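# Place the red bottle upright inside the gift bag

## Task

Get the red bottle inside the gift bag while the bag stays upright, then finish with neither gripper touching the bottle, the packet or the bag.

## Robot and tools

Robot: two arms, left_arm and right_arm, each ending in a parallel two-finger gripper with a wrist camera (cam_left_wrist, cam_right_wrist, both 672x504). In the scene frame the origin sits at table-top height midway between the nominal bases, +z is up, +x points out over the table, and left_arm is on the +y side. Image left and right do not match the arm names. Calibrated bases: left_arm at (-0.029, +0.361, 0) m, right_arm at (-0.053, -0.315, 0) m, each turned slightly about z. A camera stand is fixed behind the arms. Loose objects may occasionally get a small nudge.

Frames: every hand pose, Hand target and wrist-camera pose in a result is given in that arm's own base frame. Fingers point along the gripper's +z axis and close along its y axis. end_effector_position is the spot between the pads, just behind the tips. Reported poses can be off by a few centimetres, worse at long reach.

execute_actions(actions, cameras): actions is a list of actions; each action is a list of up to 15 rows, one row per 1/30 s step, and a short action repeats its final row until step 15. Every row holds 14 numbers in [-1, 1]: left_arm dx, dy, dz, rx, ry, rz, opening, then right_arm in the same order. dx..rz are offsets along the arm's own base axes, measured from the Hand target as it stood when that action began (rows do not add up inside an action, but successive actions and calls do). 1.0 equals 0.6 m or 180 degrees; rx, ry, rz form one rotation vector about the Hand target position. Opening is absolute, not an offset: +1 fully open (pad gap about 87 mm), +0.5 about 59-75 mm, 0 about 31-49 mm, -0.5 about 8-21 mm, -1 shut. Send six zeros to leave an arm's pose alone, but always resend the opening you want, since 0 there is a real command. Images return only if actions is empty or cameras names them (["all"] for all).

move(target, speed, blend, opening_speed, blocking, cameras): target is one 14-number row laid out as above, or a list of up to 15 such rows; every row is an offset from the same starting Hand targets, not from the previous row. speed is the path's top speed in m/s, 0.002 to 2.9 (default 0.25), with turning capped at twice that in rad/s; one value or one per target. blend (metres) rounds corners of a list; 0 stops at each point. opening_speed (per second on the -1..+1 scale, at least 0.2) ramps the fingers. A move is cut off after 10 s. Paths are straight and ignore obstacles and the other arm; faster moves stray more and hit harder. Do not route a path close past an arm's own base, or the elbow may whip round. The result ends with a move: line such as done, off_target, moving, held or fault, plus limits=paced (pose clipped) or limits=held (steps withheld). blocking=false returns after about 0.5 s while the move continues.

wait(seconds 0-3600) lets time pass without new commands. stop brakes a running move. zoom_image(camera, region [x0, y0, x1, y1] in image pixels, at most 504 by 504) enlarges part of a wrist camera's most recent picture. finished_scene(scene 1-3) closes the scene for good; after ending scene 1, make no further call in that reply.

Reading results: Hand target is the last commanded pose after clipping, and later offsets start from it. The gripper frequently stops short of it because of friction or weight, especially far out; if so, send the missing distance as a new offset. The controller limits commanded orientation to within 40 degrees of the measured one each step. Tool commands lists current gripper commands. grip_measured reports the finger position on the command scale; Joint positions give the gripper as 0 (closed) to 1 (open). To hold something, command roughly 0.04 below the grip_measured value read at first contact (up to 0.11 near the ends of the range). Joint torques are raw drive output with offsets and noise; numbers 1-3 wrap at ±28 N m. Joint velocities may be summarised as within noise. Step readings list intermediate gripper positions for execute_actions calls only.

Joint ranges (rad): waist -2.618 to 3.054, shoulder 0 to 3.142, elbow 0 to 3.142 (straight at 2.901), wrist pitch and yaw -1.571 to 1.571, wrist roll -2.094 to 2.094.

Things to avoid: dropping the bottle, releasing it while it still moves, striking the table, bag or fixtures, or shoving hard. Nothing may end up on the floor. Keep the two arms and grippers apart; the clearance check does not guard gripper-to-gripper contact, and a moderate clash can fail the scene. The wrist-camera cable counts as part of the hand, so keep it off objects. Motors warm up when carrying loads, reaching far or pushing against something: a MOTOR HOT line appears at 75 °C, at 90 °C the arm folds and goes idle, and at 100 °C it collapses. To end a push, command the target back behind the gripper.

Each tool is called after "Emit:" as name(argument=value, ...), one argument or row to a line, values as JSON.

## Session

Emit:
execute_actions(
  actions=[],
)

Scene clock: 0.00 s.
left_arm: end_effector_position=(+0.3707, -0.0074, +0.0354) grip_measured=+1.000 end_effector_quat_wxyz=(+0.560, +0.000, +0.828, -0.026) | right_arm: end_effector_position=(+0.3752, -0.0479, +0.0542) grip_measured=+1.000 end_effector_quat_wxyz=(+0.584, +0.012, +0.809, -0.065)
Joint positions: left_arm=[0.006 1.557 0.326 0.851 0.049 -0.026 1] | right_arm=[-0.111 1.528 0.331 0.882 0.014 -0.09 1]
Joint velocities: within noise
Joint torques (N m): no reading
Motor temperatures (°C): left_arm=[29 33 34 29 26 28 29] | right_arm=[30 33 31 31 29 29 26]
Heat: left arm: 34 °C; right arm: 33 °C.
Hand target: left_arm +0.3754, -0.0073, +0.0433; +0.571, +0.001, +0.821, -0.026 | right_arm +0.3754, -0.0479, +0.0543; +0.582, +0.012, +0.810, -0.064
Tool commands: left_gripper/opening=+1.0 right_gripper/opening=+1.0
camera_calibration:
cam_left_wrist: T_world_to_cam=[[-0.01612, -0.99811, 0.05937, -0.00901], [-0.94822, -0.00358, -0.31759, 0.38547], [0.3172, -0.06141, -0.94637, 0.05571]] pos_world=[0.34769, -0.00419, 0.17567]
cam_right_wrist: T_world_to_cam=[[-0.06207, -0.99464, 0.08276, -0.02852], [-0.93705, 0.02952, -0.34795, 0.39037], [0.34364, -0.09915, -0.93385, 0.05821]] pos_world=[0.34403, -0.03412, 0.19255]

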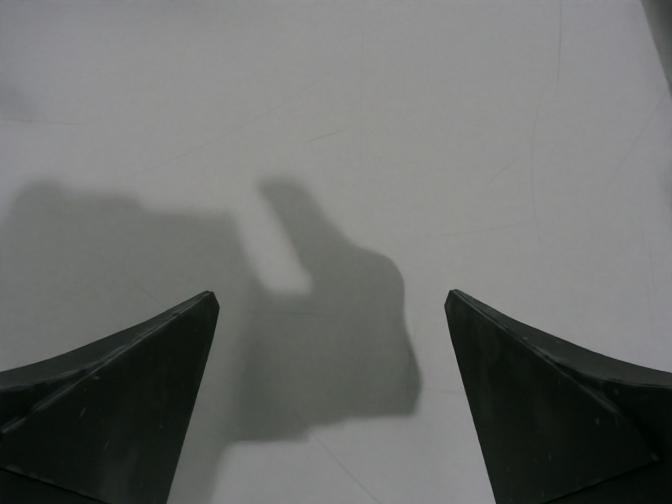

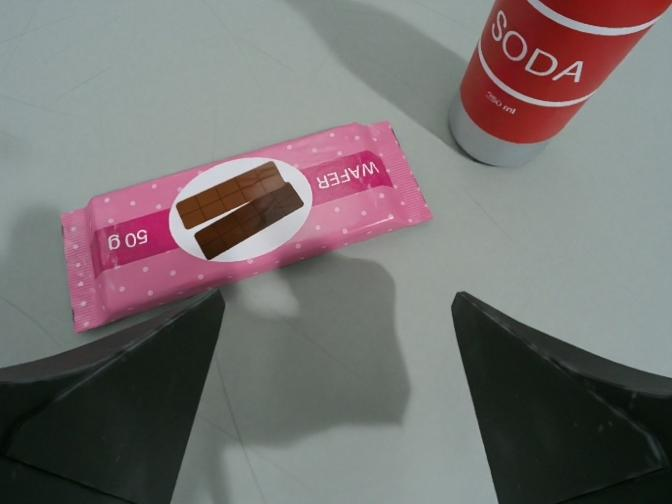

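Emit:
move(
  target=[
    [-0.2,-0.05,0.25,0.006,-0.004,-0.134,1,-0.11,-0.004,0.26,0.03,0.07,-0.038,1],
    [-0.209,-0.121,0.428,0.0115,-0.0076,-0.2676,1,0.079,-0.155,0.3095,0.0581,0.1406,-0.0758,1],
  ],
  blend=[0.05,0],
  speed=0.4,
  cameras=["all"],
)

Scene clock: 3.77 s.
left_arm: end_effector_position=(+0.2471, -0.0794, +0.2893) grip_measured=+1.000 end_effector_quat_wxyz=(+0.509, +0.331, +0.753, -0.251) | right_arm: end_effector_position=(+0.4208, -0.1403, +0.2380) grip_measured=+1.000 end_effector_quat_wxyz=(+0.377, +0.143, +0.912, -0.066)
Joint positions: left_arm=[0.233 0.973 1.169 -0.897 0.989 0.571 1] | right_arm=[-0.318 1.698 1.732 -0.819 0.008 -0.009 1]
Joint torques (N m): left_arm=[-0.47 -0.05 9.59 1.3 0.4 0.24] | right_arm=[-0.09 -7.61 8.23 1.42 -0.15 -0.05]
Heat: left arm: 34 °C; right arm: 34 °C.
Hand target: left_arm +0.2500, -0.0800, +0.3001; +0.520, +0.346, +0.742, -0.242 | right_arm +0.4228, -0.1409, +0.2400; +0.376, +0.146, +0.913, -0.060
Off the commanded pose: left_arm 0.011 m, 3 deg | right_arm 0.003 m, 1 deg.
move: off_target (left_arm)
cam_left_wrist: T_world_to_cam=[[-0.74602, -0.66336, 0.05833, 0.1093], [-0.64083, 0.69133, -0.33377, 0.33251], [0.18108, -0.28638, -0.94085, 0.3449]] pos_world=[0.23217, -0.0586, 0.4291]
cam_right_wrist: T_world_to_cam=[[-0.28665, -0.95799, -0.00926, -0.01119], [-0.95274, 0.28404, 0.10777, 0.4336], [-0.10061, 0.03971, -0.99413, 0.42582]] pos_world=[0.45275, -0.15079, 0.37649]

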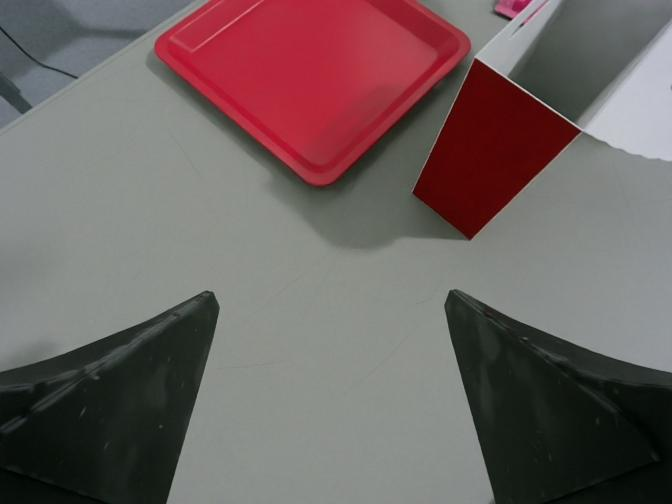

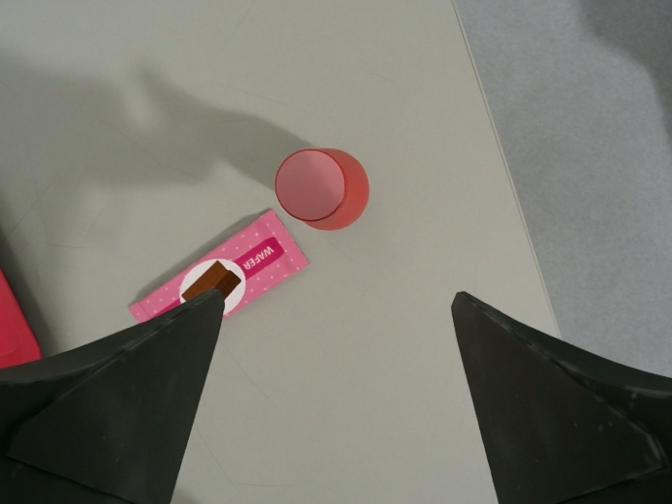

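Emit:
move(
  target=[
    [0,0,0,0,0,0,1,0.077,0,-0.1158,0.007,0.021,0,1],
    [0,0,0,0,0,0,1,0.077,0,-0.1158,0.007,0.021,0,-0.35],
    [0,0,0,0,0,0,1,0.05,0.02,0.267,0.007,0.021,0,-0.35],
    [0,0,0,0,0,0,1,-0.231,0.6915,0.267,-0.0054,0.0227,0.35,-0.35],
  ],
  blend=[0,0,0.06,0],
  speed=[0.2,0.2,0.3,0.4],
  opening_speed=2.0,
  cameras=["all"],
)

Scene clock: 10.77 s.
left_arm: end_effector_position=(+0.2470, -0.0794, +0.2891) grip_measured=+1.000 end_effector_quat_wxyz=(+0.509, +0.331, +0.753, -0.251) | right_arm: end_effector_position=(+0.2845, +0.2756, +0.4016) grip_measured=-0.350 end_effector_quat_wxyz=(+0.407, -0.350, +0.827, +0.168)
Joint positions: left_arm=[0.233 0.973 1.169 -0.898 0.989 0.572 1] | right_arm=[0.761 1.948 2.839 -1.551 -0.024 -0.027 0.325]
Joint torques (N m): left_arm=[-0.64 -0.28 9.72 1.29 0.41 0.26] | right_arm=[0.17 -7.06 5.01 1.59 0.04 0.09]
Heat: left arm: 36 °C; right arm: 35 °C.
Hand target: left_arm +0.2501, -0.0800, +0.3001; +0.520, +0.346, +0.742, -0.242 | right_arm +0.2842, +0.2741, +0.4001; +0.322, -0.358, +0.866, +0.133
Off the commanded pose: left_arm 0.011 m, 3 deg | right_arm 0.002 m, 11 deg.
joint sent to its limit (right arm) — joint 4 (wrist pitch), lower limit. The joint targets are off in orientation, not in position.
move: off_target (right_arm)
cam_left_wrist: T_world_to_cam=[[-0.74629, -0.66307, 0.05829, 0.10927], [-0.64063, 0.69174, -0.33328, 0.33225], [0.18067, -0.28607, -0.94102, 0.34498]] pos_world=[0.23207, -0.05869, 0.429]
cam_right_wrist: T_world_to_cam=[[0.73503, -0.67793, -0.01179, -0.01725], [-0.67803, -0.73483, -0.01753, 0.42098], [0.00322, 0.02088, -0.99978, 0.53612]] pos_world=[0.29639, 0.28646, 0.54317]

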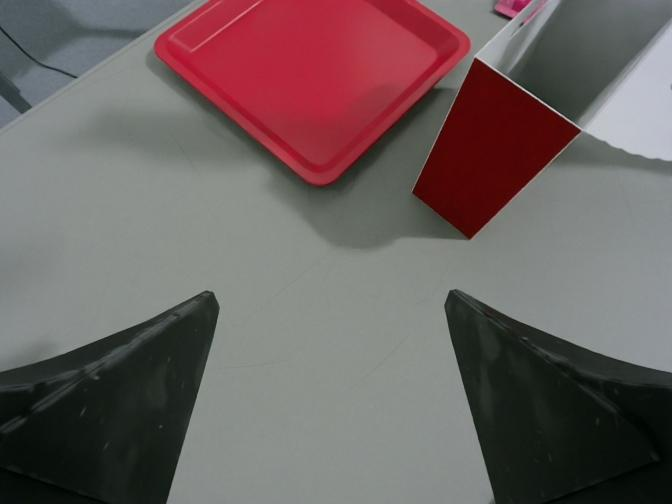

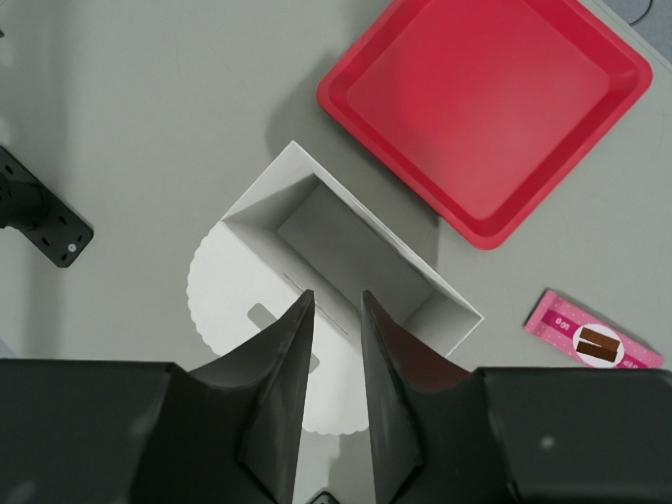

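Emit:
move(
  target=[0,0,0,0,0,0,1,0.2,-0.6915,-0.1,0,-0.0,-0.35,1],
  speed=0.6,
  cameras=["cam_right_wrist"],
)

Scene clock: 13.20 s.
left_arm: end_effector_position=(+0.2470, -0.0794, +0.2891) grip_measured=+1.000 end_effector_quat_wxyz=(+0.509, +0.331, +0.753, -0.251) | right_arm: end_effector_position=(+0.4053, -0.1394, +0.3433) grip_measured=+1.000 end_effector_quat_wxyz=(+0.364, +0.140, +0.919, -0.055)
Joint positions: left_arm=[0.233 0.973 1.169 -0.898 0.989 0.572 1] | right_arm=[-0.339 2.07 2.802 -1.55 -0.026 -0.028 1]
Joint torques (N m): left_arm=[-0.47 -0.31 9.59 1.26 0.4 0.21] | right_arm=[-0.03 -8.49 5.5 1.28 0.09 -0.05]
Heat: left arm: 36 °C; right arm: 35 °C.
Hand target: left_arm +0.2501, -0.0800, +0.3001; +0.520, +0.346, +0.742, -0.242 | right_arm +0.4042, -0.1408, +0.3401; +0.344, +0.147, +0.926, -0.055
Off the commanded pose: left_arm 0.011 m, 3 deg | right_arm 0.004 m, 3 deg.
joint sent to its limit (right arm) — joint 4 (wrist pitch), lower limit. The joint targets still meet the commanded pose.
move: off_target (right_arm)
cam_right_wrist: T_world_to_cam=[[-0.27231, -0.96195, -0.02241, -0.01562], [-0.95356, 0.26668, 0.13999, 0.39415], [-0.12869, 0.05949, -0.9899, 0.54159]] pos_world=[0.44129, -0.15235, 0.48059]

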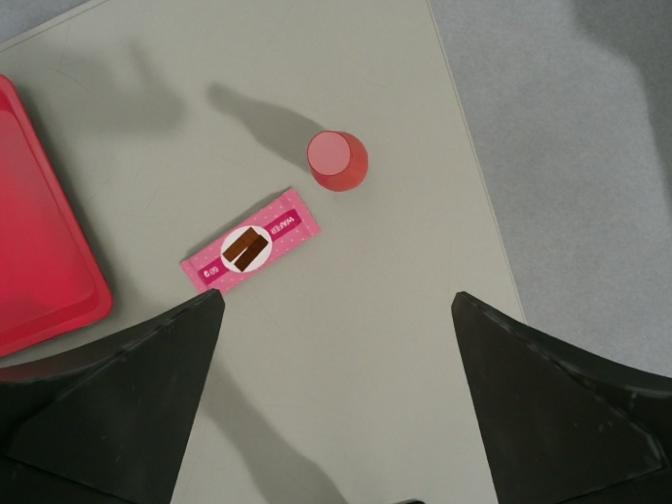

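Emit:
move(
  target=[
    [0,0,0,0,0,0,1,0.06,-0.005,-0.175,0,0,0,1],
    [0,0,0,0,0,0,1,0.133,-0.0187,-0.2827,0,0,0,1],
  ],
  blend=[0.02,0],
  speed=[0.35,0.2],
  cameras=["cam_right_wrist"],
)

Scene clock: 16.03 s.
left_arm: end_effector_position=(+0.2470, -0.0794, +0.2891) grip_measured=+1.000 end_effector_quat_wxyz=(+0.509, +0.331, +0.753, -0.251) | right_arm: end_effector_position=(+0.4866, -0.1553, +0.1630) grip_measured=+1.000 end_effector_quat_wxyz=(+0.337, +0.144, +0.929, -0.052)
Joint positions: left_arm=[0.233 0.973 1.169 -0.898 0.989 0.572 1] | right_arm=[-0.309 2.01 1.883 -0.749 -0.001 -0.001 1]
Joint torques (N m): left_arm=[-0.58 -0.24 9.62 1.26 0.44 0.23] | right_arm=[0.87 -14.3 4.85 1.5 0.08 0.02]
Heat: left arm: 37 °C; right arm: 36 °C.
Hand target: left_arm +0.2501, -0.0800, +0.3001; +0.520, +0.346, +0.742, -0.242 | right_arm +0.4840, -0.1521, +0.1705; +0.344, +0.148, +0.926, -0.055
Off the commanded pose: left_arm 0.011 m, 3 deg | right_arm 0.009 m, 1 deg.
move: done
cam_right_wrist: T_world_to_cam=[[-0.27949, -0.95985, -0.02412, -0.00877], [-0.94268, 0.26954, 0.19671, 0.48696], [-0.18231, 0.07772, -0.98016, 0.40189]] pos_world=[0.52987, -0.17091, 0.29791]

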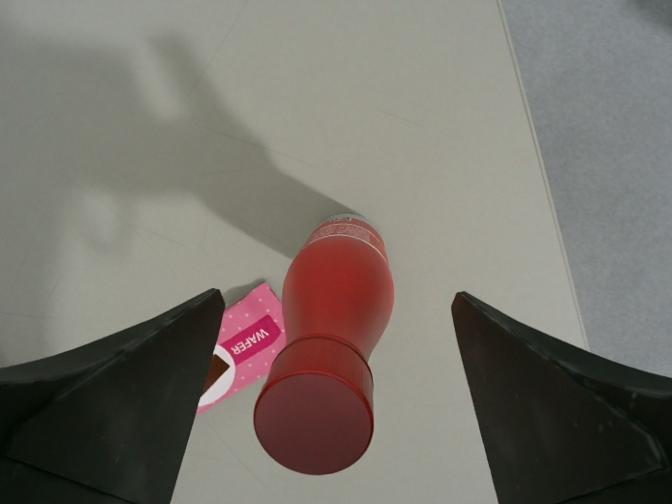

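Emit:
move(
  target=[
    [0,0,0,0,0,0,1,-0.034,0.0235,0.009,0,0,0,1],
    [0,0,0,0,0,0,1,-0.034,0.0235,0.009,0,0,0,-0.4],
  ],
  speed=[0.1,0.1],
  opening_speed=1.5,
  cameras=["cam_right_wrist"],
)

Scene clock: 19.17 s.
left_arm: end_effector_position=(+0.2470, -0.0794, +0.2891) grip_measured=+1.000 end_effector_quat_wxyz=(+0.509, +0.331, +0.753, -0.251) | right_arm: end_effector_position=(+0.4664, -0.1411, +0.1715) grip_measured=-0.400 end_effector_quat_wxyz=(+0.339, +0.144, +0.928, -0.055)
Joint positions: left_arm=[0.233 0.973 1.169 -0.898 0.989 0.572 1] | right_arm=[-0.288 1.907 1.771 -0.733 0.018 0.013 0.3]
Joint torques (N m): left_arm=[-0.49 -0.21 9.54 1.24 0.44 0.23] | right_arm=[0.58 -13.08 5.01 1.53 0.04 -0.06]
Heat: left arm: 37 °C; right arm: 37 °C.
Hand target: left_arm +0.2501, -0.0800, +0.3001; +0.520, +0.346, +0.742, -0.242 | right_arm +0.4636, -0.1381, +0.1759; +0.344, +0.148, +0.926, -0.055
Off the commanded pose: left_arm 0.011 m, 3 deg | right_arm 0.006 m, 1 deg.
move: done
cam_right_wrist: T_world_to_cam=[[-0.28116, -0.95949, -0.01827, -0.00065], [-0.94293, 0.27267, 0.19113, 0.46396], [-0.17841, 0.07096, -0.9814, 0.4029]] pos_world=[0.50918, -0.15572, 0.30671]

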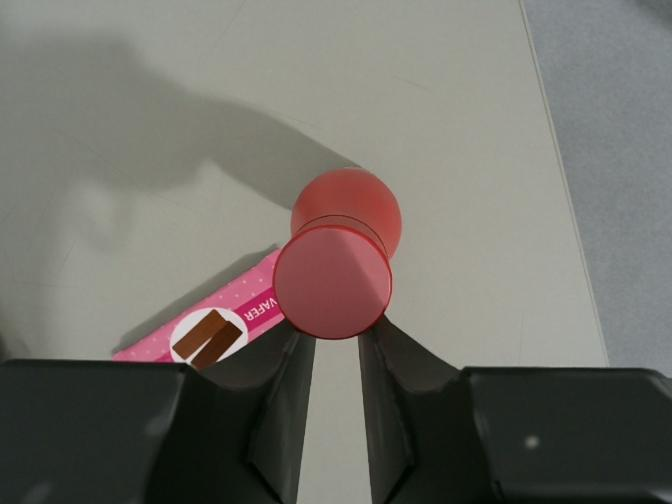

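Emit:
move(
  target=[
    [0,0,0,0,0,0,1,0,0,0.003,0,0,0,1],
    [0,0,0,0,0,0,1,0.052,-0.0123,0.003,0,0,0,1],
    [0,0,0,0,0,0,1,0.052,-0.0123,0.003,0,0,0,-0.3],
  ],
  speed=[0.1,0.1,0.1],
  opening_speed=2,
  cameras=["cam_right_wrist"],
)

Scene clock: 23.00 s.
left_arm: end_effector_position=(+0.2470, -0.0794, +0.2891) grip_measured=+1.000 end_effector_quat_wxyz=(+0.509, +0.331, +0.753, -0.251) | right_arm: end_effector_position=(+0.4915, -0.1482, +0.1785) grip_measured=-0.124 end_effector_quat_wxyz=(+0.347, +0.146, +0.925, -0.059)
Joint positions: left_arm=[0.233 0.973 1.169 -0.898 0.989 0.572 1] | right_arm=[-0.286 2.007 1.929 -0.774 0.025 0.017 0.438]
Joint torques (N m): left_arm=[-0.49 -0.21 9.5 1.24 0.41 0.22] | right_arm=[0.8 -10.15 8.32 1.32 -0.02 -0.03]
Motor temperatures (°C): left_arm=[29 33 38 32 26 28 29] | right_arm=[30 38 34 33 29 29 26]
Heat: left arm: 38 °C; right arm: 38 °C.
Hand target: left_arm +0.2501, -0.0800, +0.3001; +0.520, +0.346, +0.742, -0.242 | right_arm +0.4948, -0.1454, +0.1778; +0.344, +0.147, +0.926, -0.055
Off the commanded pose: left_arm 0.011 m, 3 deg | right_arm 0.004 m, 1 deg.
move: done
cam_right_wrist: T_world_to_cam=[[-0.28614, -0.95806, -0.01579, 0.00186], [-0.94438, 0.27919, 0.1738, 0.49302], [-0.1621, 0.06465, -0.98465, 0.4064]] pos_world=[0.53201, -0.16214, 0.31451]

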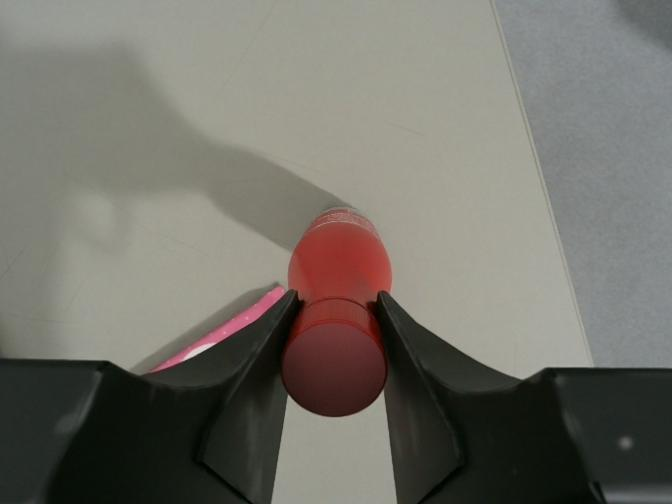

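Emit:
move(
  target=[
    [0,0,0,0,0,0,1,-0.02,0,0.3787,0,0,0,-0.35],
    [0,0,0,0,0,0,1,-0.3647,0.684,0.3787,0,0,0.295,-0.35],
  ],
  speed=[0.3,0.4],
  blend=[0.06,0],
  cameras=["cam_right_wrist"],
)

Scene clock: 27.27 s.
left_arm: end_effector_position=(+0.2470, -0.0794, +0.2891) grip_measured=+1.000 end_effector_quat_wxyz=(+0.509, +0.331, +0.753, -0.251) | right_arm: end_effector_position=(+0.2723, +0.2636, +0.3929) grip_measured=-0.129 end_effector_quat_wxyz=(+0.392, -0.286, +0.864, +0.135)
Joint positions: left_arm=[0.233 0.973 1.169 -0.898 0.989 0.572 1] | right_arm=[0.813 1.906 2.773 -1.591 0.121 0.117 0.436]
Joint torques (N m): left_arm=[-0.53 -0.2 9.88 1.27 0.43 0.21] | right_arm=[0.31 -7.75 5.97 1.93 0.16 0]
Heat: left arm: 38 °C; right arm: 39 °C.
Hand target: left_arm +0.2501, -0.0800, +0.3001; +0.520, +0.346, +0.742, -0.242 | right_arm +0.2760, +0.2650, +0.4050; +0.333, -0.282, +0.894, +0.105
Off the commanded pose: left_arm 0.011 m, 3 deg | right_arm 0.013 m, 8 deg.
elbow stopped short (right arm): the move would have taken joint 3 (elbow) straighter than the controller allows.
joint read past its limit (right arm) — joint 4 (wrist pitch), lower limit.
joint sent to its limit (right arm) — joint 4 (wrist pitch), lower limit. The joint targets are off in orientation, not in position.
move: off_target (right_arm)
cam_right_wrist: T_world_to_cam=[[0.62211, -0.78243, -0.02795, 0.04821], [-0.78144, -0.62273, 0.03953, 0.38001], [-0.04833, -0.00276, -0.99883, 0.54759]] pos_world=[0.29343, 0.27587, 0.53327]

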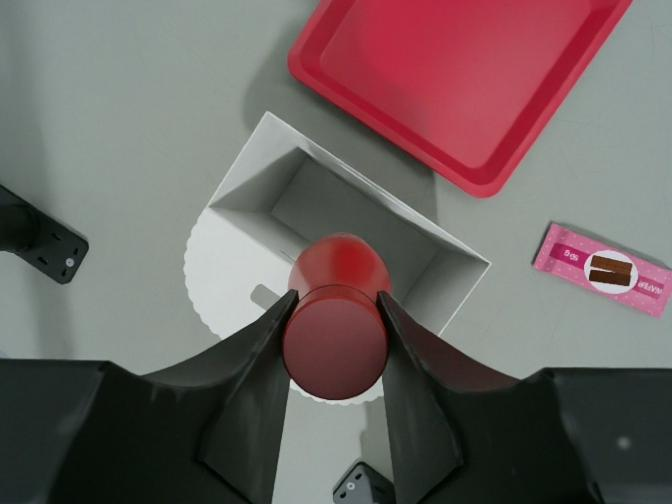

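Emit:
move(
  target=[
    [0,0,0,0,0,0,1,0.0233,0.0133,-0.075,0,0,0,-0.35],
    [0,0,0,0,0,0,1,0.04,0.0233,-0.2,0,0,0,-0.35],
    [0,0,0,0,0,0,1,0.04,0.0233,-0.385,0,0,0,-0.35],
  ],
  speed=[0.15,0.15,0.15],
  blend=[0.015,0.02,0],
  cameras=["cam_right_wrist"],
)

Scene clock: 30.90 s.
left_arm: end_effector_position=(+0.2470, -0.0794, +0.2891) grip_measured=+1.000 end_effector_quat_wxyz=(+0.509, +0.331, +0.753, -0.251) | right_arm: end_effector_position=(+0.3055, +0.2800, +0.1792) grip_measured=-0.136 end_effector_quat_wxyz=(+0.341, -0.280, +0.892, +0.100)
Joint positions: left_arm=[0.233 0.973 1.169 -0.898 0.989 0.572 1] | right_arm=[0.784 1.609 1.434 -0.68 0.129 0.127 0.432]
Joint torques (N m): left_arm=[-0.5 -0.32 9.61 1.26 0.47 0.25] | right_arm=[0.17 -8.94 4.74 1.51 -0.08 -0.08]
Heat: left arm: 39 °C; right arm: 39 °C.
Hand target: left_arm +0.2501, -0.0800, +0.3001; +0.520, +0.346, +0.742, -0.242 | right_arm +0.3000, +0.2790, +0.1739; +0.332, -0.282, +0.894, +0.105
Off the commanded pose: left_arm 0.011 m, 3 deg | right_arm 0.008 m, 1 deg.
move: done
cam_right_wrist: T_world_to_cam=[[0.58745, -0.8092, -0.00996, 0.04929], [-0.79682, -0.58054, 0.16748, 0.39451], [-0.14131, -0.09045, -0.98582, 0.38647]] pos_world=[0.34001, 0.30386, 0.31541]

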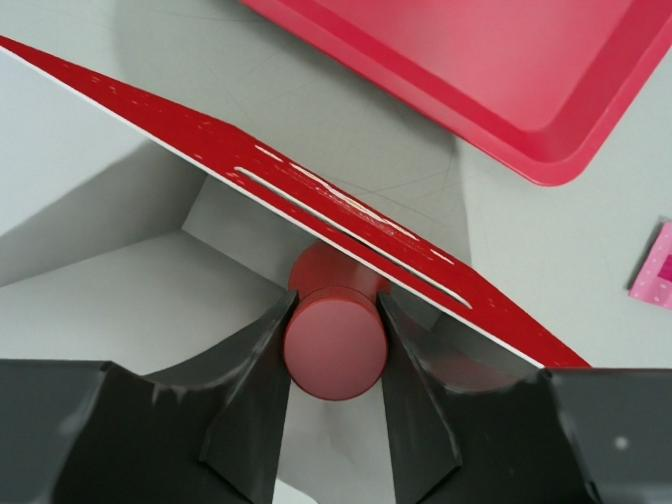

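Emit:
move(
  target=[
    [0,0,0,0,0,0,1,0.0067,0.0017,0.0067,0,0,0,-0.35],
    [0,0,0,0,0,0,1,0.0067,0.0017,0.0067,0,0,0,0.06],
    [0,0,0,0,0,0,1,0,-0.002,0.06,0,0,0,0.06],
    [0,0,0,0,0,0,1,-0.01,-0.01,0.2,0,0,0,0.06],
  ],
  speed=[0.06,0.06,0.08,0.2],
  blend=[0,0,0.015,0],
  opening_speed=1.0,
  cameras=["cam_right_wrist"],
)

Scene clock: 35.03 s.
left_arm: end_effector_position=(+0.2470, -0.0794, +0.2891) grip_measured=+1.000 end_effector_quat_wxyz=(+0.509, +0.331, +0.753, -0.251) | right_arm: end_effector_position=(+0.2959, +0.2708, +0.2925) grip_measured=+0.060 end_effector_quat_wxyz=(+0.338, -0.281, +0.893, +0.100)
Joint positions: left_arm=[0.233 0.973 1.169 -0.898 0.989 0.572 1] | right_arm=[0.782 1.704 2.019 -1.174 0.124 0.127 0.53]
Joint torques (N m): left_arm=[-0.47 -0.28 9.62 1.28 0.42 0.24] | right_arm=[0.5 -7.04 7.34 1.33 -0.04 -0.09]
Heat: left arm: 39 °C; right arm: 39 °C.
Hand target: left_arm +0.2501, -0.0800, +0.3001; +0.520, +0.346, +0.742, -0.242 | right_arm +0.2940, +0.2730, +0.2940; +0.333, -0.282, +0.894, +0.105
Off the commanded pose: left_arm 0.011 m, 3 deg | right_arm 0.003 m, 1 deg.
move: done
cam_right_wrist: T_world_to_cam=[[0.58903, -0.80801, -0.01312, 0.04879], [-0.79451, -0.582, 0.17332, 0.36049], [-0.14768, -0.09167, -0.98478, 0.49783]] pos_world=[0.3312, 0.29486, 0.42841]

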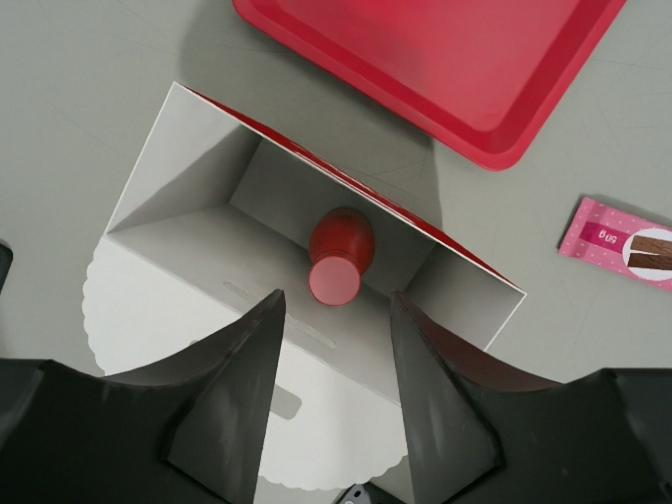

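Emit:
finished_scene(
  scene=2,
)

The scene is finished: the task was done.


## Next scene

The same job, from a new start.

Emit:
execute_actions(
  actions=[],
)

Scene clock: 0.00 s.
left_arm: end_effector_position=(+0.3005, +0.0348, +0.1328) grip_measured=+1.000 end_effector_quat_wxyz=(+0.478, +0.063, +0.869, +0.111) | right_arm: end_effector_position=(+0.3486, +0.0515, +0.1576) grip_measured=+1.000 end_effector_quat_wxyz=(+0.561, -0.014, +0.809, +0.174)
Joint positions: left_arm=[0.014 0.923 0.573 -0.199 -0.121 0.226 1] | right_arm=[-0.038 1.072 0.548 0.189 -0.338 0.169 1]
Joint velocities: within noise
Joint torques (N m): no reading
Motor temperatures (°C): left_arm=[28 31 31 27 26 28 28] | right_arm=[30 31 29 30 29 29 26]
Heat: left arm: 31 °C; right arm: 31 °C.
Hand target: left_arm +0.3034, +0.0349, +0.1395; +0.486, +0.062, +0.864, +0.112 | right_arm +0.3486, +0.0515, +0.1588; +0.560, -0.013, +0.810, +0.174
Tool commands: left_gripper/opening=+1.0 right_gripper/opening=+1.0
camera_calibration:
cam_left_wrist: T_world_to_cam=[[0.0134, -0.97093, -0.23899, 0.056], [-0.99016, 0.02041, -0.13844, 0.33788], [0.13929, 0.23849, -0.9611, 0.21766]] pos_world=[0.30348, -0.00443, 0.26936]
cam_right_wrist: T_world_to_cam=[[0.24894, -0.92893, -0.27406, 0.00463], [-0.92972, -0.14991, -0.33638, 0.40338], [0.27139, 0.33854, -0.90097, 0.17129]] pos_world=[0.32739, 0.00678, 0.29128]

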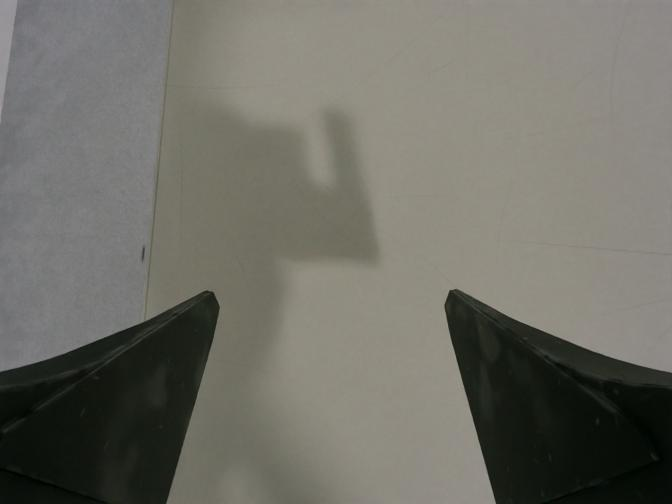

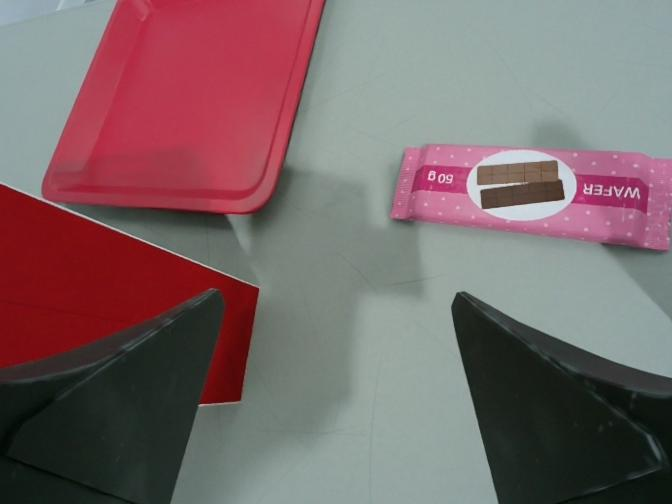

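Emit:
move(
  target=[
    [-0.03,-0.05,0.1,-0.03,-0.007,-0.085,1,-0.014,-0.06,0.14,-0.02,0.04,-0.04,1],
    [-0.089,-0.1915,0.2675,-0.1038,-0.0228,-0.2848,1,0.0857,-0.269,0.1853,-0.079,0.1489,-0.1483,1],
  ],
  blend=[0.03,0],
  speed=[0.25,0.4],
  cameras=["all"],
)

Scene clock: 3.37 s.
left_arm: end_effector_position=(+0.2482, -0.0779, +0.2884) grip_measured=+1.000 end_effector_quat_wxyz=(+0.509, +0.331, +0.755, -0.246) | right_arm: end_effector_position=(+0.4000, -0.1056, +0.2681) grip_measured=+1.000 end_effector_quat_wxyz=(+0.382, +0.145, +0.911, -0.052)
Joint positions: left_arm=[0.233 0.976 1.171 -0.899 0.979 0.576 1] | right_arm=[-0.25 1.616 1.766 -0.928 0.031 0.051 1]
Joint torques (N m): left_arm=[-0.17 -0.24 9.61 1.27 0.63 0.2] | right_arm=[-0.24 -6.56 8.38 1.37 0.09 -0.21]
Heat: left arm: 31 °C; right arm: 31 °C.
Hand target: left_arm +0.2500, -0.0800, +0.3000; +0.519, +0.347, +0.742, -0.243 | right_arm +0.4001, -0.1099, +0.2701; +0.378, +0.144, +0.912, -0.060
Off the commanded pose: left_arm 0.012 m, 3 deg | right_arm 0.005 m, 1 deg.
move: off_target (left_arm)
cam_left_wrist: T_world_to_cam=[[-0.74225, -0.66809, 0.05219, 0.11157], [-0.64474, 0.69073, -0.32741, 0.33095], [0.18269, -0.27667, -0.94344, 0.34549]] pos_world=[0.23308, -0.05847, 0.42849]
cam_right_wrist: T_world_to_cam=[[-0.27814, -0.95986, -0.03615, 0.01987], [-0.95656, 0.27337, 0.10136, 0.40276], [-0.08741, 0.06277, -0.99419, 0.44949]] pos_world=[0.43008, -0.11924, 0.40678]

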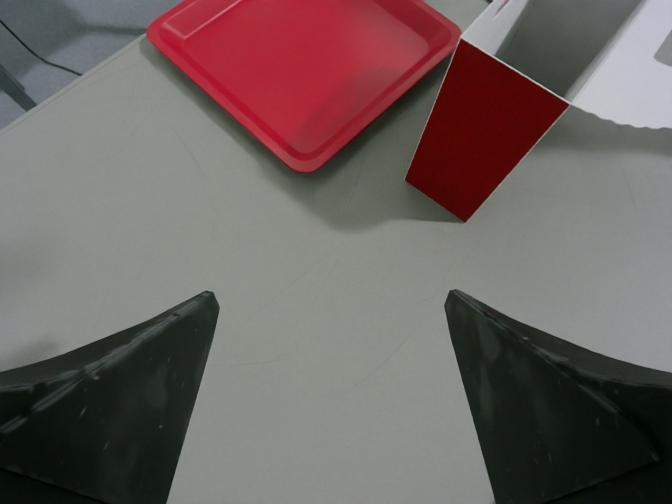

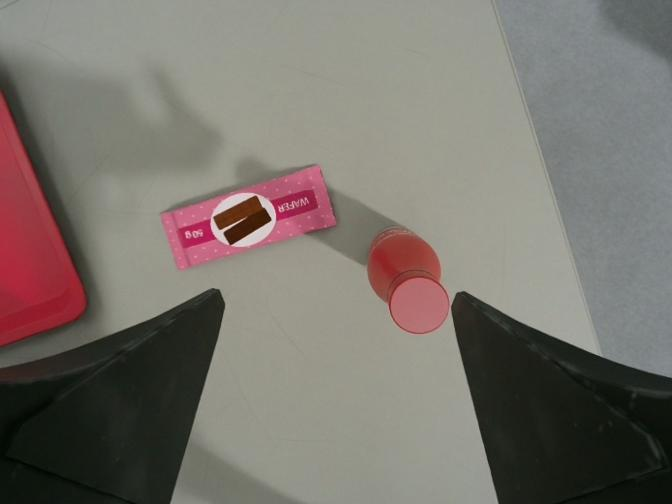

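Emit:
move(
  target=[
    [0,0,0,0,0,0,1,-0.047,-0.0535,-0.075,0.007,0.021,0,1],
    [0,0,0,0,0,0,1,-0.037,-0.057,-0.1635,0.007,0.021,0,1],
    [0,0,0,0,0,0,1,-0.037,-0.057,-0.1635,0.007,0.021,0,-0.35],
  ],
  blend=[0.02,0,0],
  speed=[0.25,0.2,0.2],
  opening_speed=2,
  cameras=["cam_right_wrist"],
)

Scene clock: 7.20 s.
left_arm: end_effector_position=(+0.2481, -0.0779, +0.2884) grip_measured=+1.000 end_effector_quat_wxyz=(+0.509, +0.332, +0.755, -0.247) | right_arm: end_effector_position=(+0.3828, -0.1459, +0.1721) grip_measured=-0.137 end_effector_quat_wxyz=(+0.347, +0.149, +0.924, -0.057)
Joint positions: left_arm=[0.233 0.976 1.171 -0.9 0.979 0.577 1] | right_arm=[-0.374 1.59 1.389 -0.653 -0.033 -0.042 0.431]
Joint torques (N m): left_arm=[-0.32 -0.36 9.92 1.3 0.59 0.22] | right_arm=[-0.09 -9.63 5.16 1.41 -0.1 -0.22]
Heat: left arm: 32 °C; right arm: 31 °C.
Hand target: left_arm +0.2500, -0.0800, +0.3000; +0.519, +0.347, +0.742, -0.243 | right_arm +0.3778, -0.1441, +0.1718; +0.346, +0.146, +0.925, -0.054
Off the commanded pose: left_arm 0.012 m, 3 deg | right_arm 0.005 m, 0 deg.
move: done
cam_right_wrist: T_world_to_cam=[[-0.29172, -0.95627, -0.0211, -0.02383], [-0.94276, 0.28373, 0.1752, 0.39065], [-0.16155, 0.071, -0.98431, 0.38296]] pos_world=[0.42321, -0.16082, 0.308]

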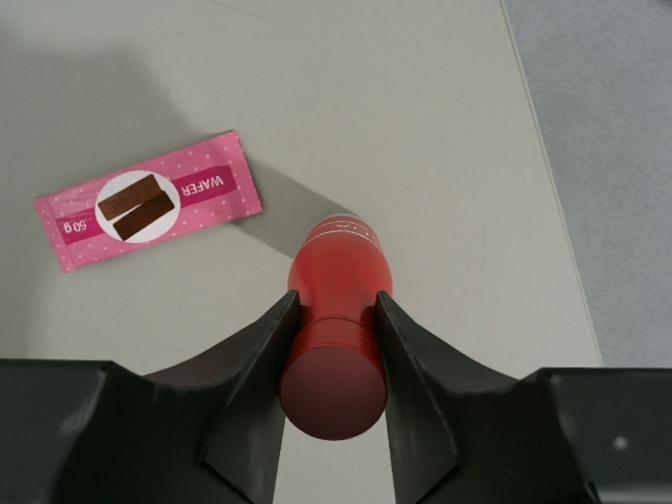

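Emit:
move(
  target=[
    [0,0,0,0,0,0,1,0,0.02,0.3837,0,0,0,-0.35],
    [0,0,0,0,0,0,1,-0.119,0.67,0.3837,0,0,0.339,-0.35],
  ],
  speed=[0.3,0.4],
  blend=[0.06,0],
  cameras=["cam_right_wrist"],
)

Scene clock: 10.80 s.
left_arm: end_effector_position=(+0.2481, -0.0779, +0.2884) grip_measured=+1.000 end_effector_quat_wxyz=(+0.509, +0.332, +0.755, -0.247) | right_arm: end_effector_position=(+0.3020, +0.2547, +0.3853) grip_measured=-0.160 end_effector_quat_wxyz=(+0.383, -0.334, +0.848, +0.148)
Joint positions: left_arm=[0.233 0.976 1.171 -0.9 0.979 0.577 1] | right_arm=[0.686 1.972 2.838 -1.592 -0.044 -0.045 0.42]
Joint torques (N m): left_arm=[-0.32 -0.4 9.83 1.27 0.59 0.24] | right_arm=[0.28 -8.54 6 2.1 0.01 -0.1]
Heat: left arm: 32 °C; right arm: 32 °C.
Hand target: left_arm +0.2500, -0.0800, +0.3000; +0.519, +0.347, +0.742, -0.243 | right_arm +0.3063, +0.2580, +0.4022; +0.326, -0.344, +0.871, +0.129
Off the commanded pose: left_arm 0.012 m, 3 deg | right_arm 0.018 m, 7 deg.
elbow stopped short (right arm): the move would have taken joint 3 (elbow) straighter than the controller allows.
joint read past its limit (right arm) — joint 4 (wrist pitch), lower limit.
move: off_target (right_arm)
cam_right_wrist: T_world_to_cam=[[0.70075, -0.71325, -0.01524, -0.02372], [-0.71197, -0.70053, 0.04856, 0.39331], [-0.04531, -0.02318, -0.9987, 0.54574]] pos_world=[0.32137, 0.27125, 0.52557]

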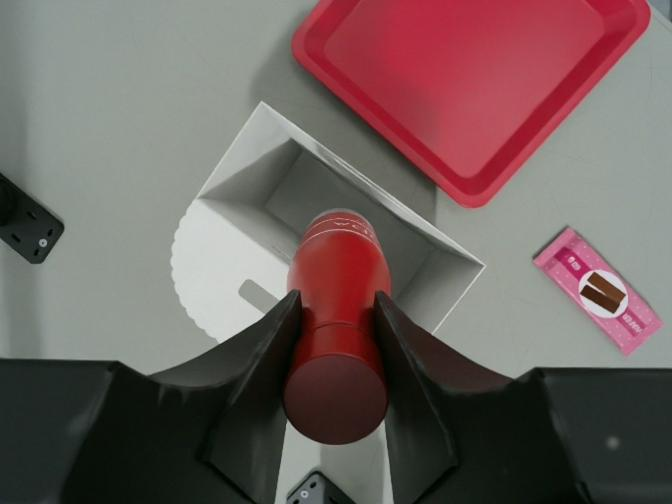

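Emit:
move(
  target=[
    [0,0,0,0,0,0,1,0.0167,0.0167,-0.09,0,0,0,-0.35],
    [0,0,0,0,0,0,1,0.026,0.0267,-0.2,0,0,0,-0.35],
    [0,0,0,0,0,0,1,0.026,0.0267,-0.39,0,0,0,-0.35],
  ],
  speed=[0.15,0.15,0.15],
  blend=[0.015,0.02,0],
  cameras=["cam_right_wrist"],
)

Scene clock: 14.70 s.
left_arm: end_effector_position=(+0.2481, -0.0779, +0.2884) grip_measured=+1.000 end_effector_quat_wxyz=(+0.509, +0.332, +0.755, -0.247) | right_arm: end_effector_position=(+0.3256, +0.2742, +0.1751) grip_measured=-0.169 end_effector_quat_wxyz=(+0.331, -0.342, +0.870, +0.131)
Joint positions: left_arm=[0.233 0.976 1.171 -0.9 0.979 0.577 1] | right_arm=[0.687 1.643 1.451 -0.652 -0.042 -0.045 0.416]
Joint torques (N m): left_arm=[-0.23 -0.24 9.91 1.28 0.6 0.23] | right_arm=[0.7 -8.85 4.68 1.67 0 -0.1]
Heat: left arm: 33 °C; right arm: 33 °C.
Hand target: left_arm +0.2500, -0.0800, +0.3000; +0.519, +0.347, +0.742, -0.243 | right_arm +0.3219, +0.2739, +0.1681; +0.326, -0.343, +0.871, +0.129
Off the commanded pose: left_arm 0.012 m, 3 deg | right_arm 0.008 m, 1 deg.
move: done
cam_right_wrist: T_world_to_cam=[[0.69876, -0.71496, -0.02376, -0.02684], [-0.70262, -0.69218, 0.16495, 0.4082], [-0.13438, -0.09856, -0.98601, 0.38475]] pos_world=[0.35727, 0.30128, 0.3114]

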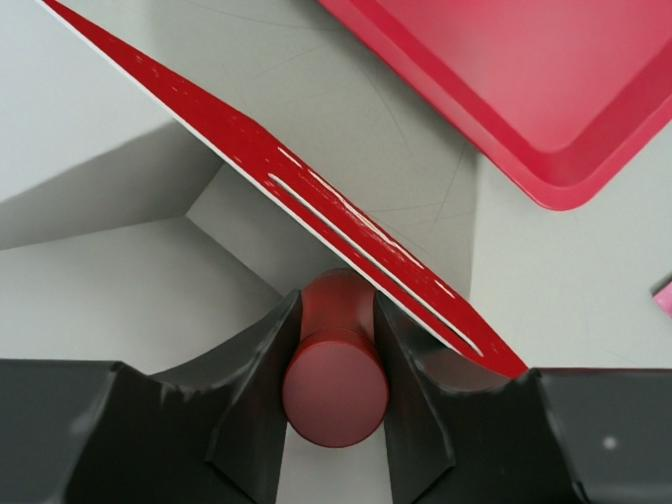

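Emit:
move(
  target=[
    [0,0,0,0,0,0,1,0.004,0,0.008,0,0,0,-0.35],
    [0,0,0,0,0,0,1,0.004,0,0.008,0,0,0,0.02],
    [0,0,0,0,0,0,1,-0.034,-0.035,0.075,0,0,0,0.02],
    [0,0,0,0,0,0,1,-0.05,-0.05,0.22,0,0,0,0.02],
  ],
  speed=[0.06,0.06,0.08,0.2],
  blend=[0,0,0.015,0],
  opening_speed=1.0,
  cameras=["cam_right_wrist"],
)

Scene clock: 18.60 s.
left_arm: end_effector_position=(+0.2481, -0.0779, +0.2884) grip_measured=+1.000 end_effector_quat_wxyz=(+0.509, +0.332, +0.755, -0.247) | right_arm: end_effector_position=(+0.2912, +0.2458, +0.2970) grip_measured=+0.020 end_effector_quat_wxyz=(+0.328, -0.342, +0.871, +0.129)
Joint positions: left_arm=[0.233 0.976 1.171 -0.9 0.979 0.577 1] | right_arm=[0.687 1.628 1.953 -1.177 -0.04 -0.045 0.51]
Joint torques (N m): left_arm=[-0.31 -0.2 9.63 1.27 0.6 0.23] | right_arm=[-0.42 -6.56 7.5 1.28 -0.08 -0.21]
Heat: left arm: 33 °C; right arm: 33 °C.
Hand target: left_arm +0.2500, -0.0800, +0.3000; +0.519, +0.347, +0.742, -0.243 | right_arm +0.2918, +0.2439, +0.3002; +0.326, -0.343, +0.871, +0.129
Off the commanded pose: left_arm 0.012 m, 3 deg | right_arm 0.004 m, 0 deg.
move: done
cam_right_wrist: T_world_to_cam=[[0.69804, -0.71566, -0.02367, -0.01996], [-0.7021, -0.69056, 0.17371, 0.34101], [-0.14066, -0.10463, -0.98451, 0.50046]] pos_world=[0.32376, 0.27357, 0.433]

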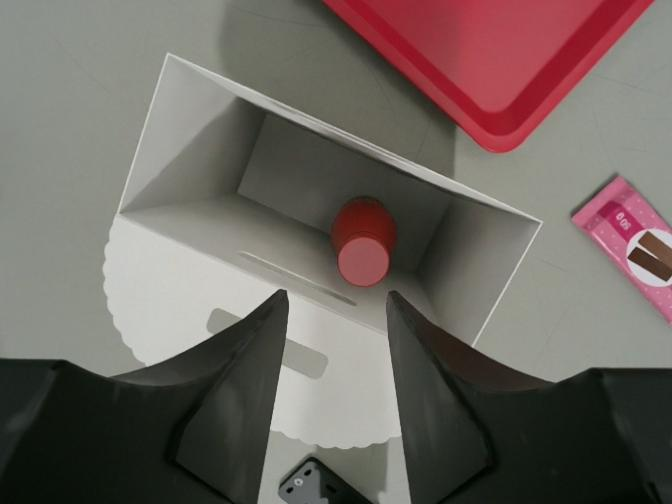

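Emit:
finished_scene(
  scene=3,
)

The scene is finished: the task was done.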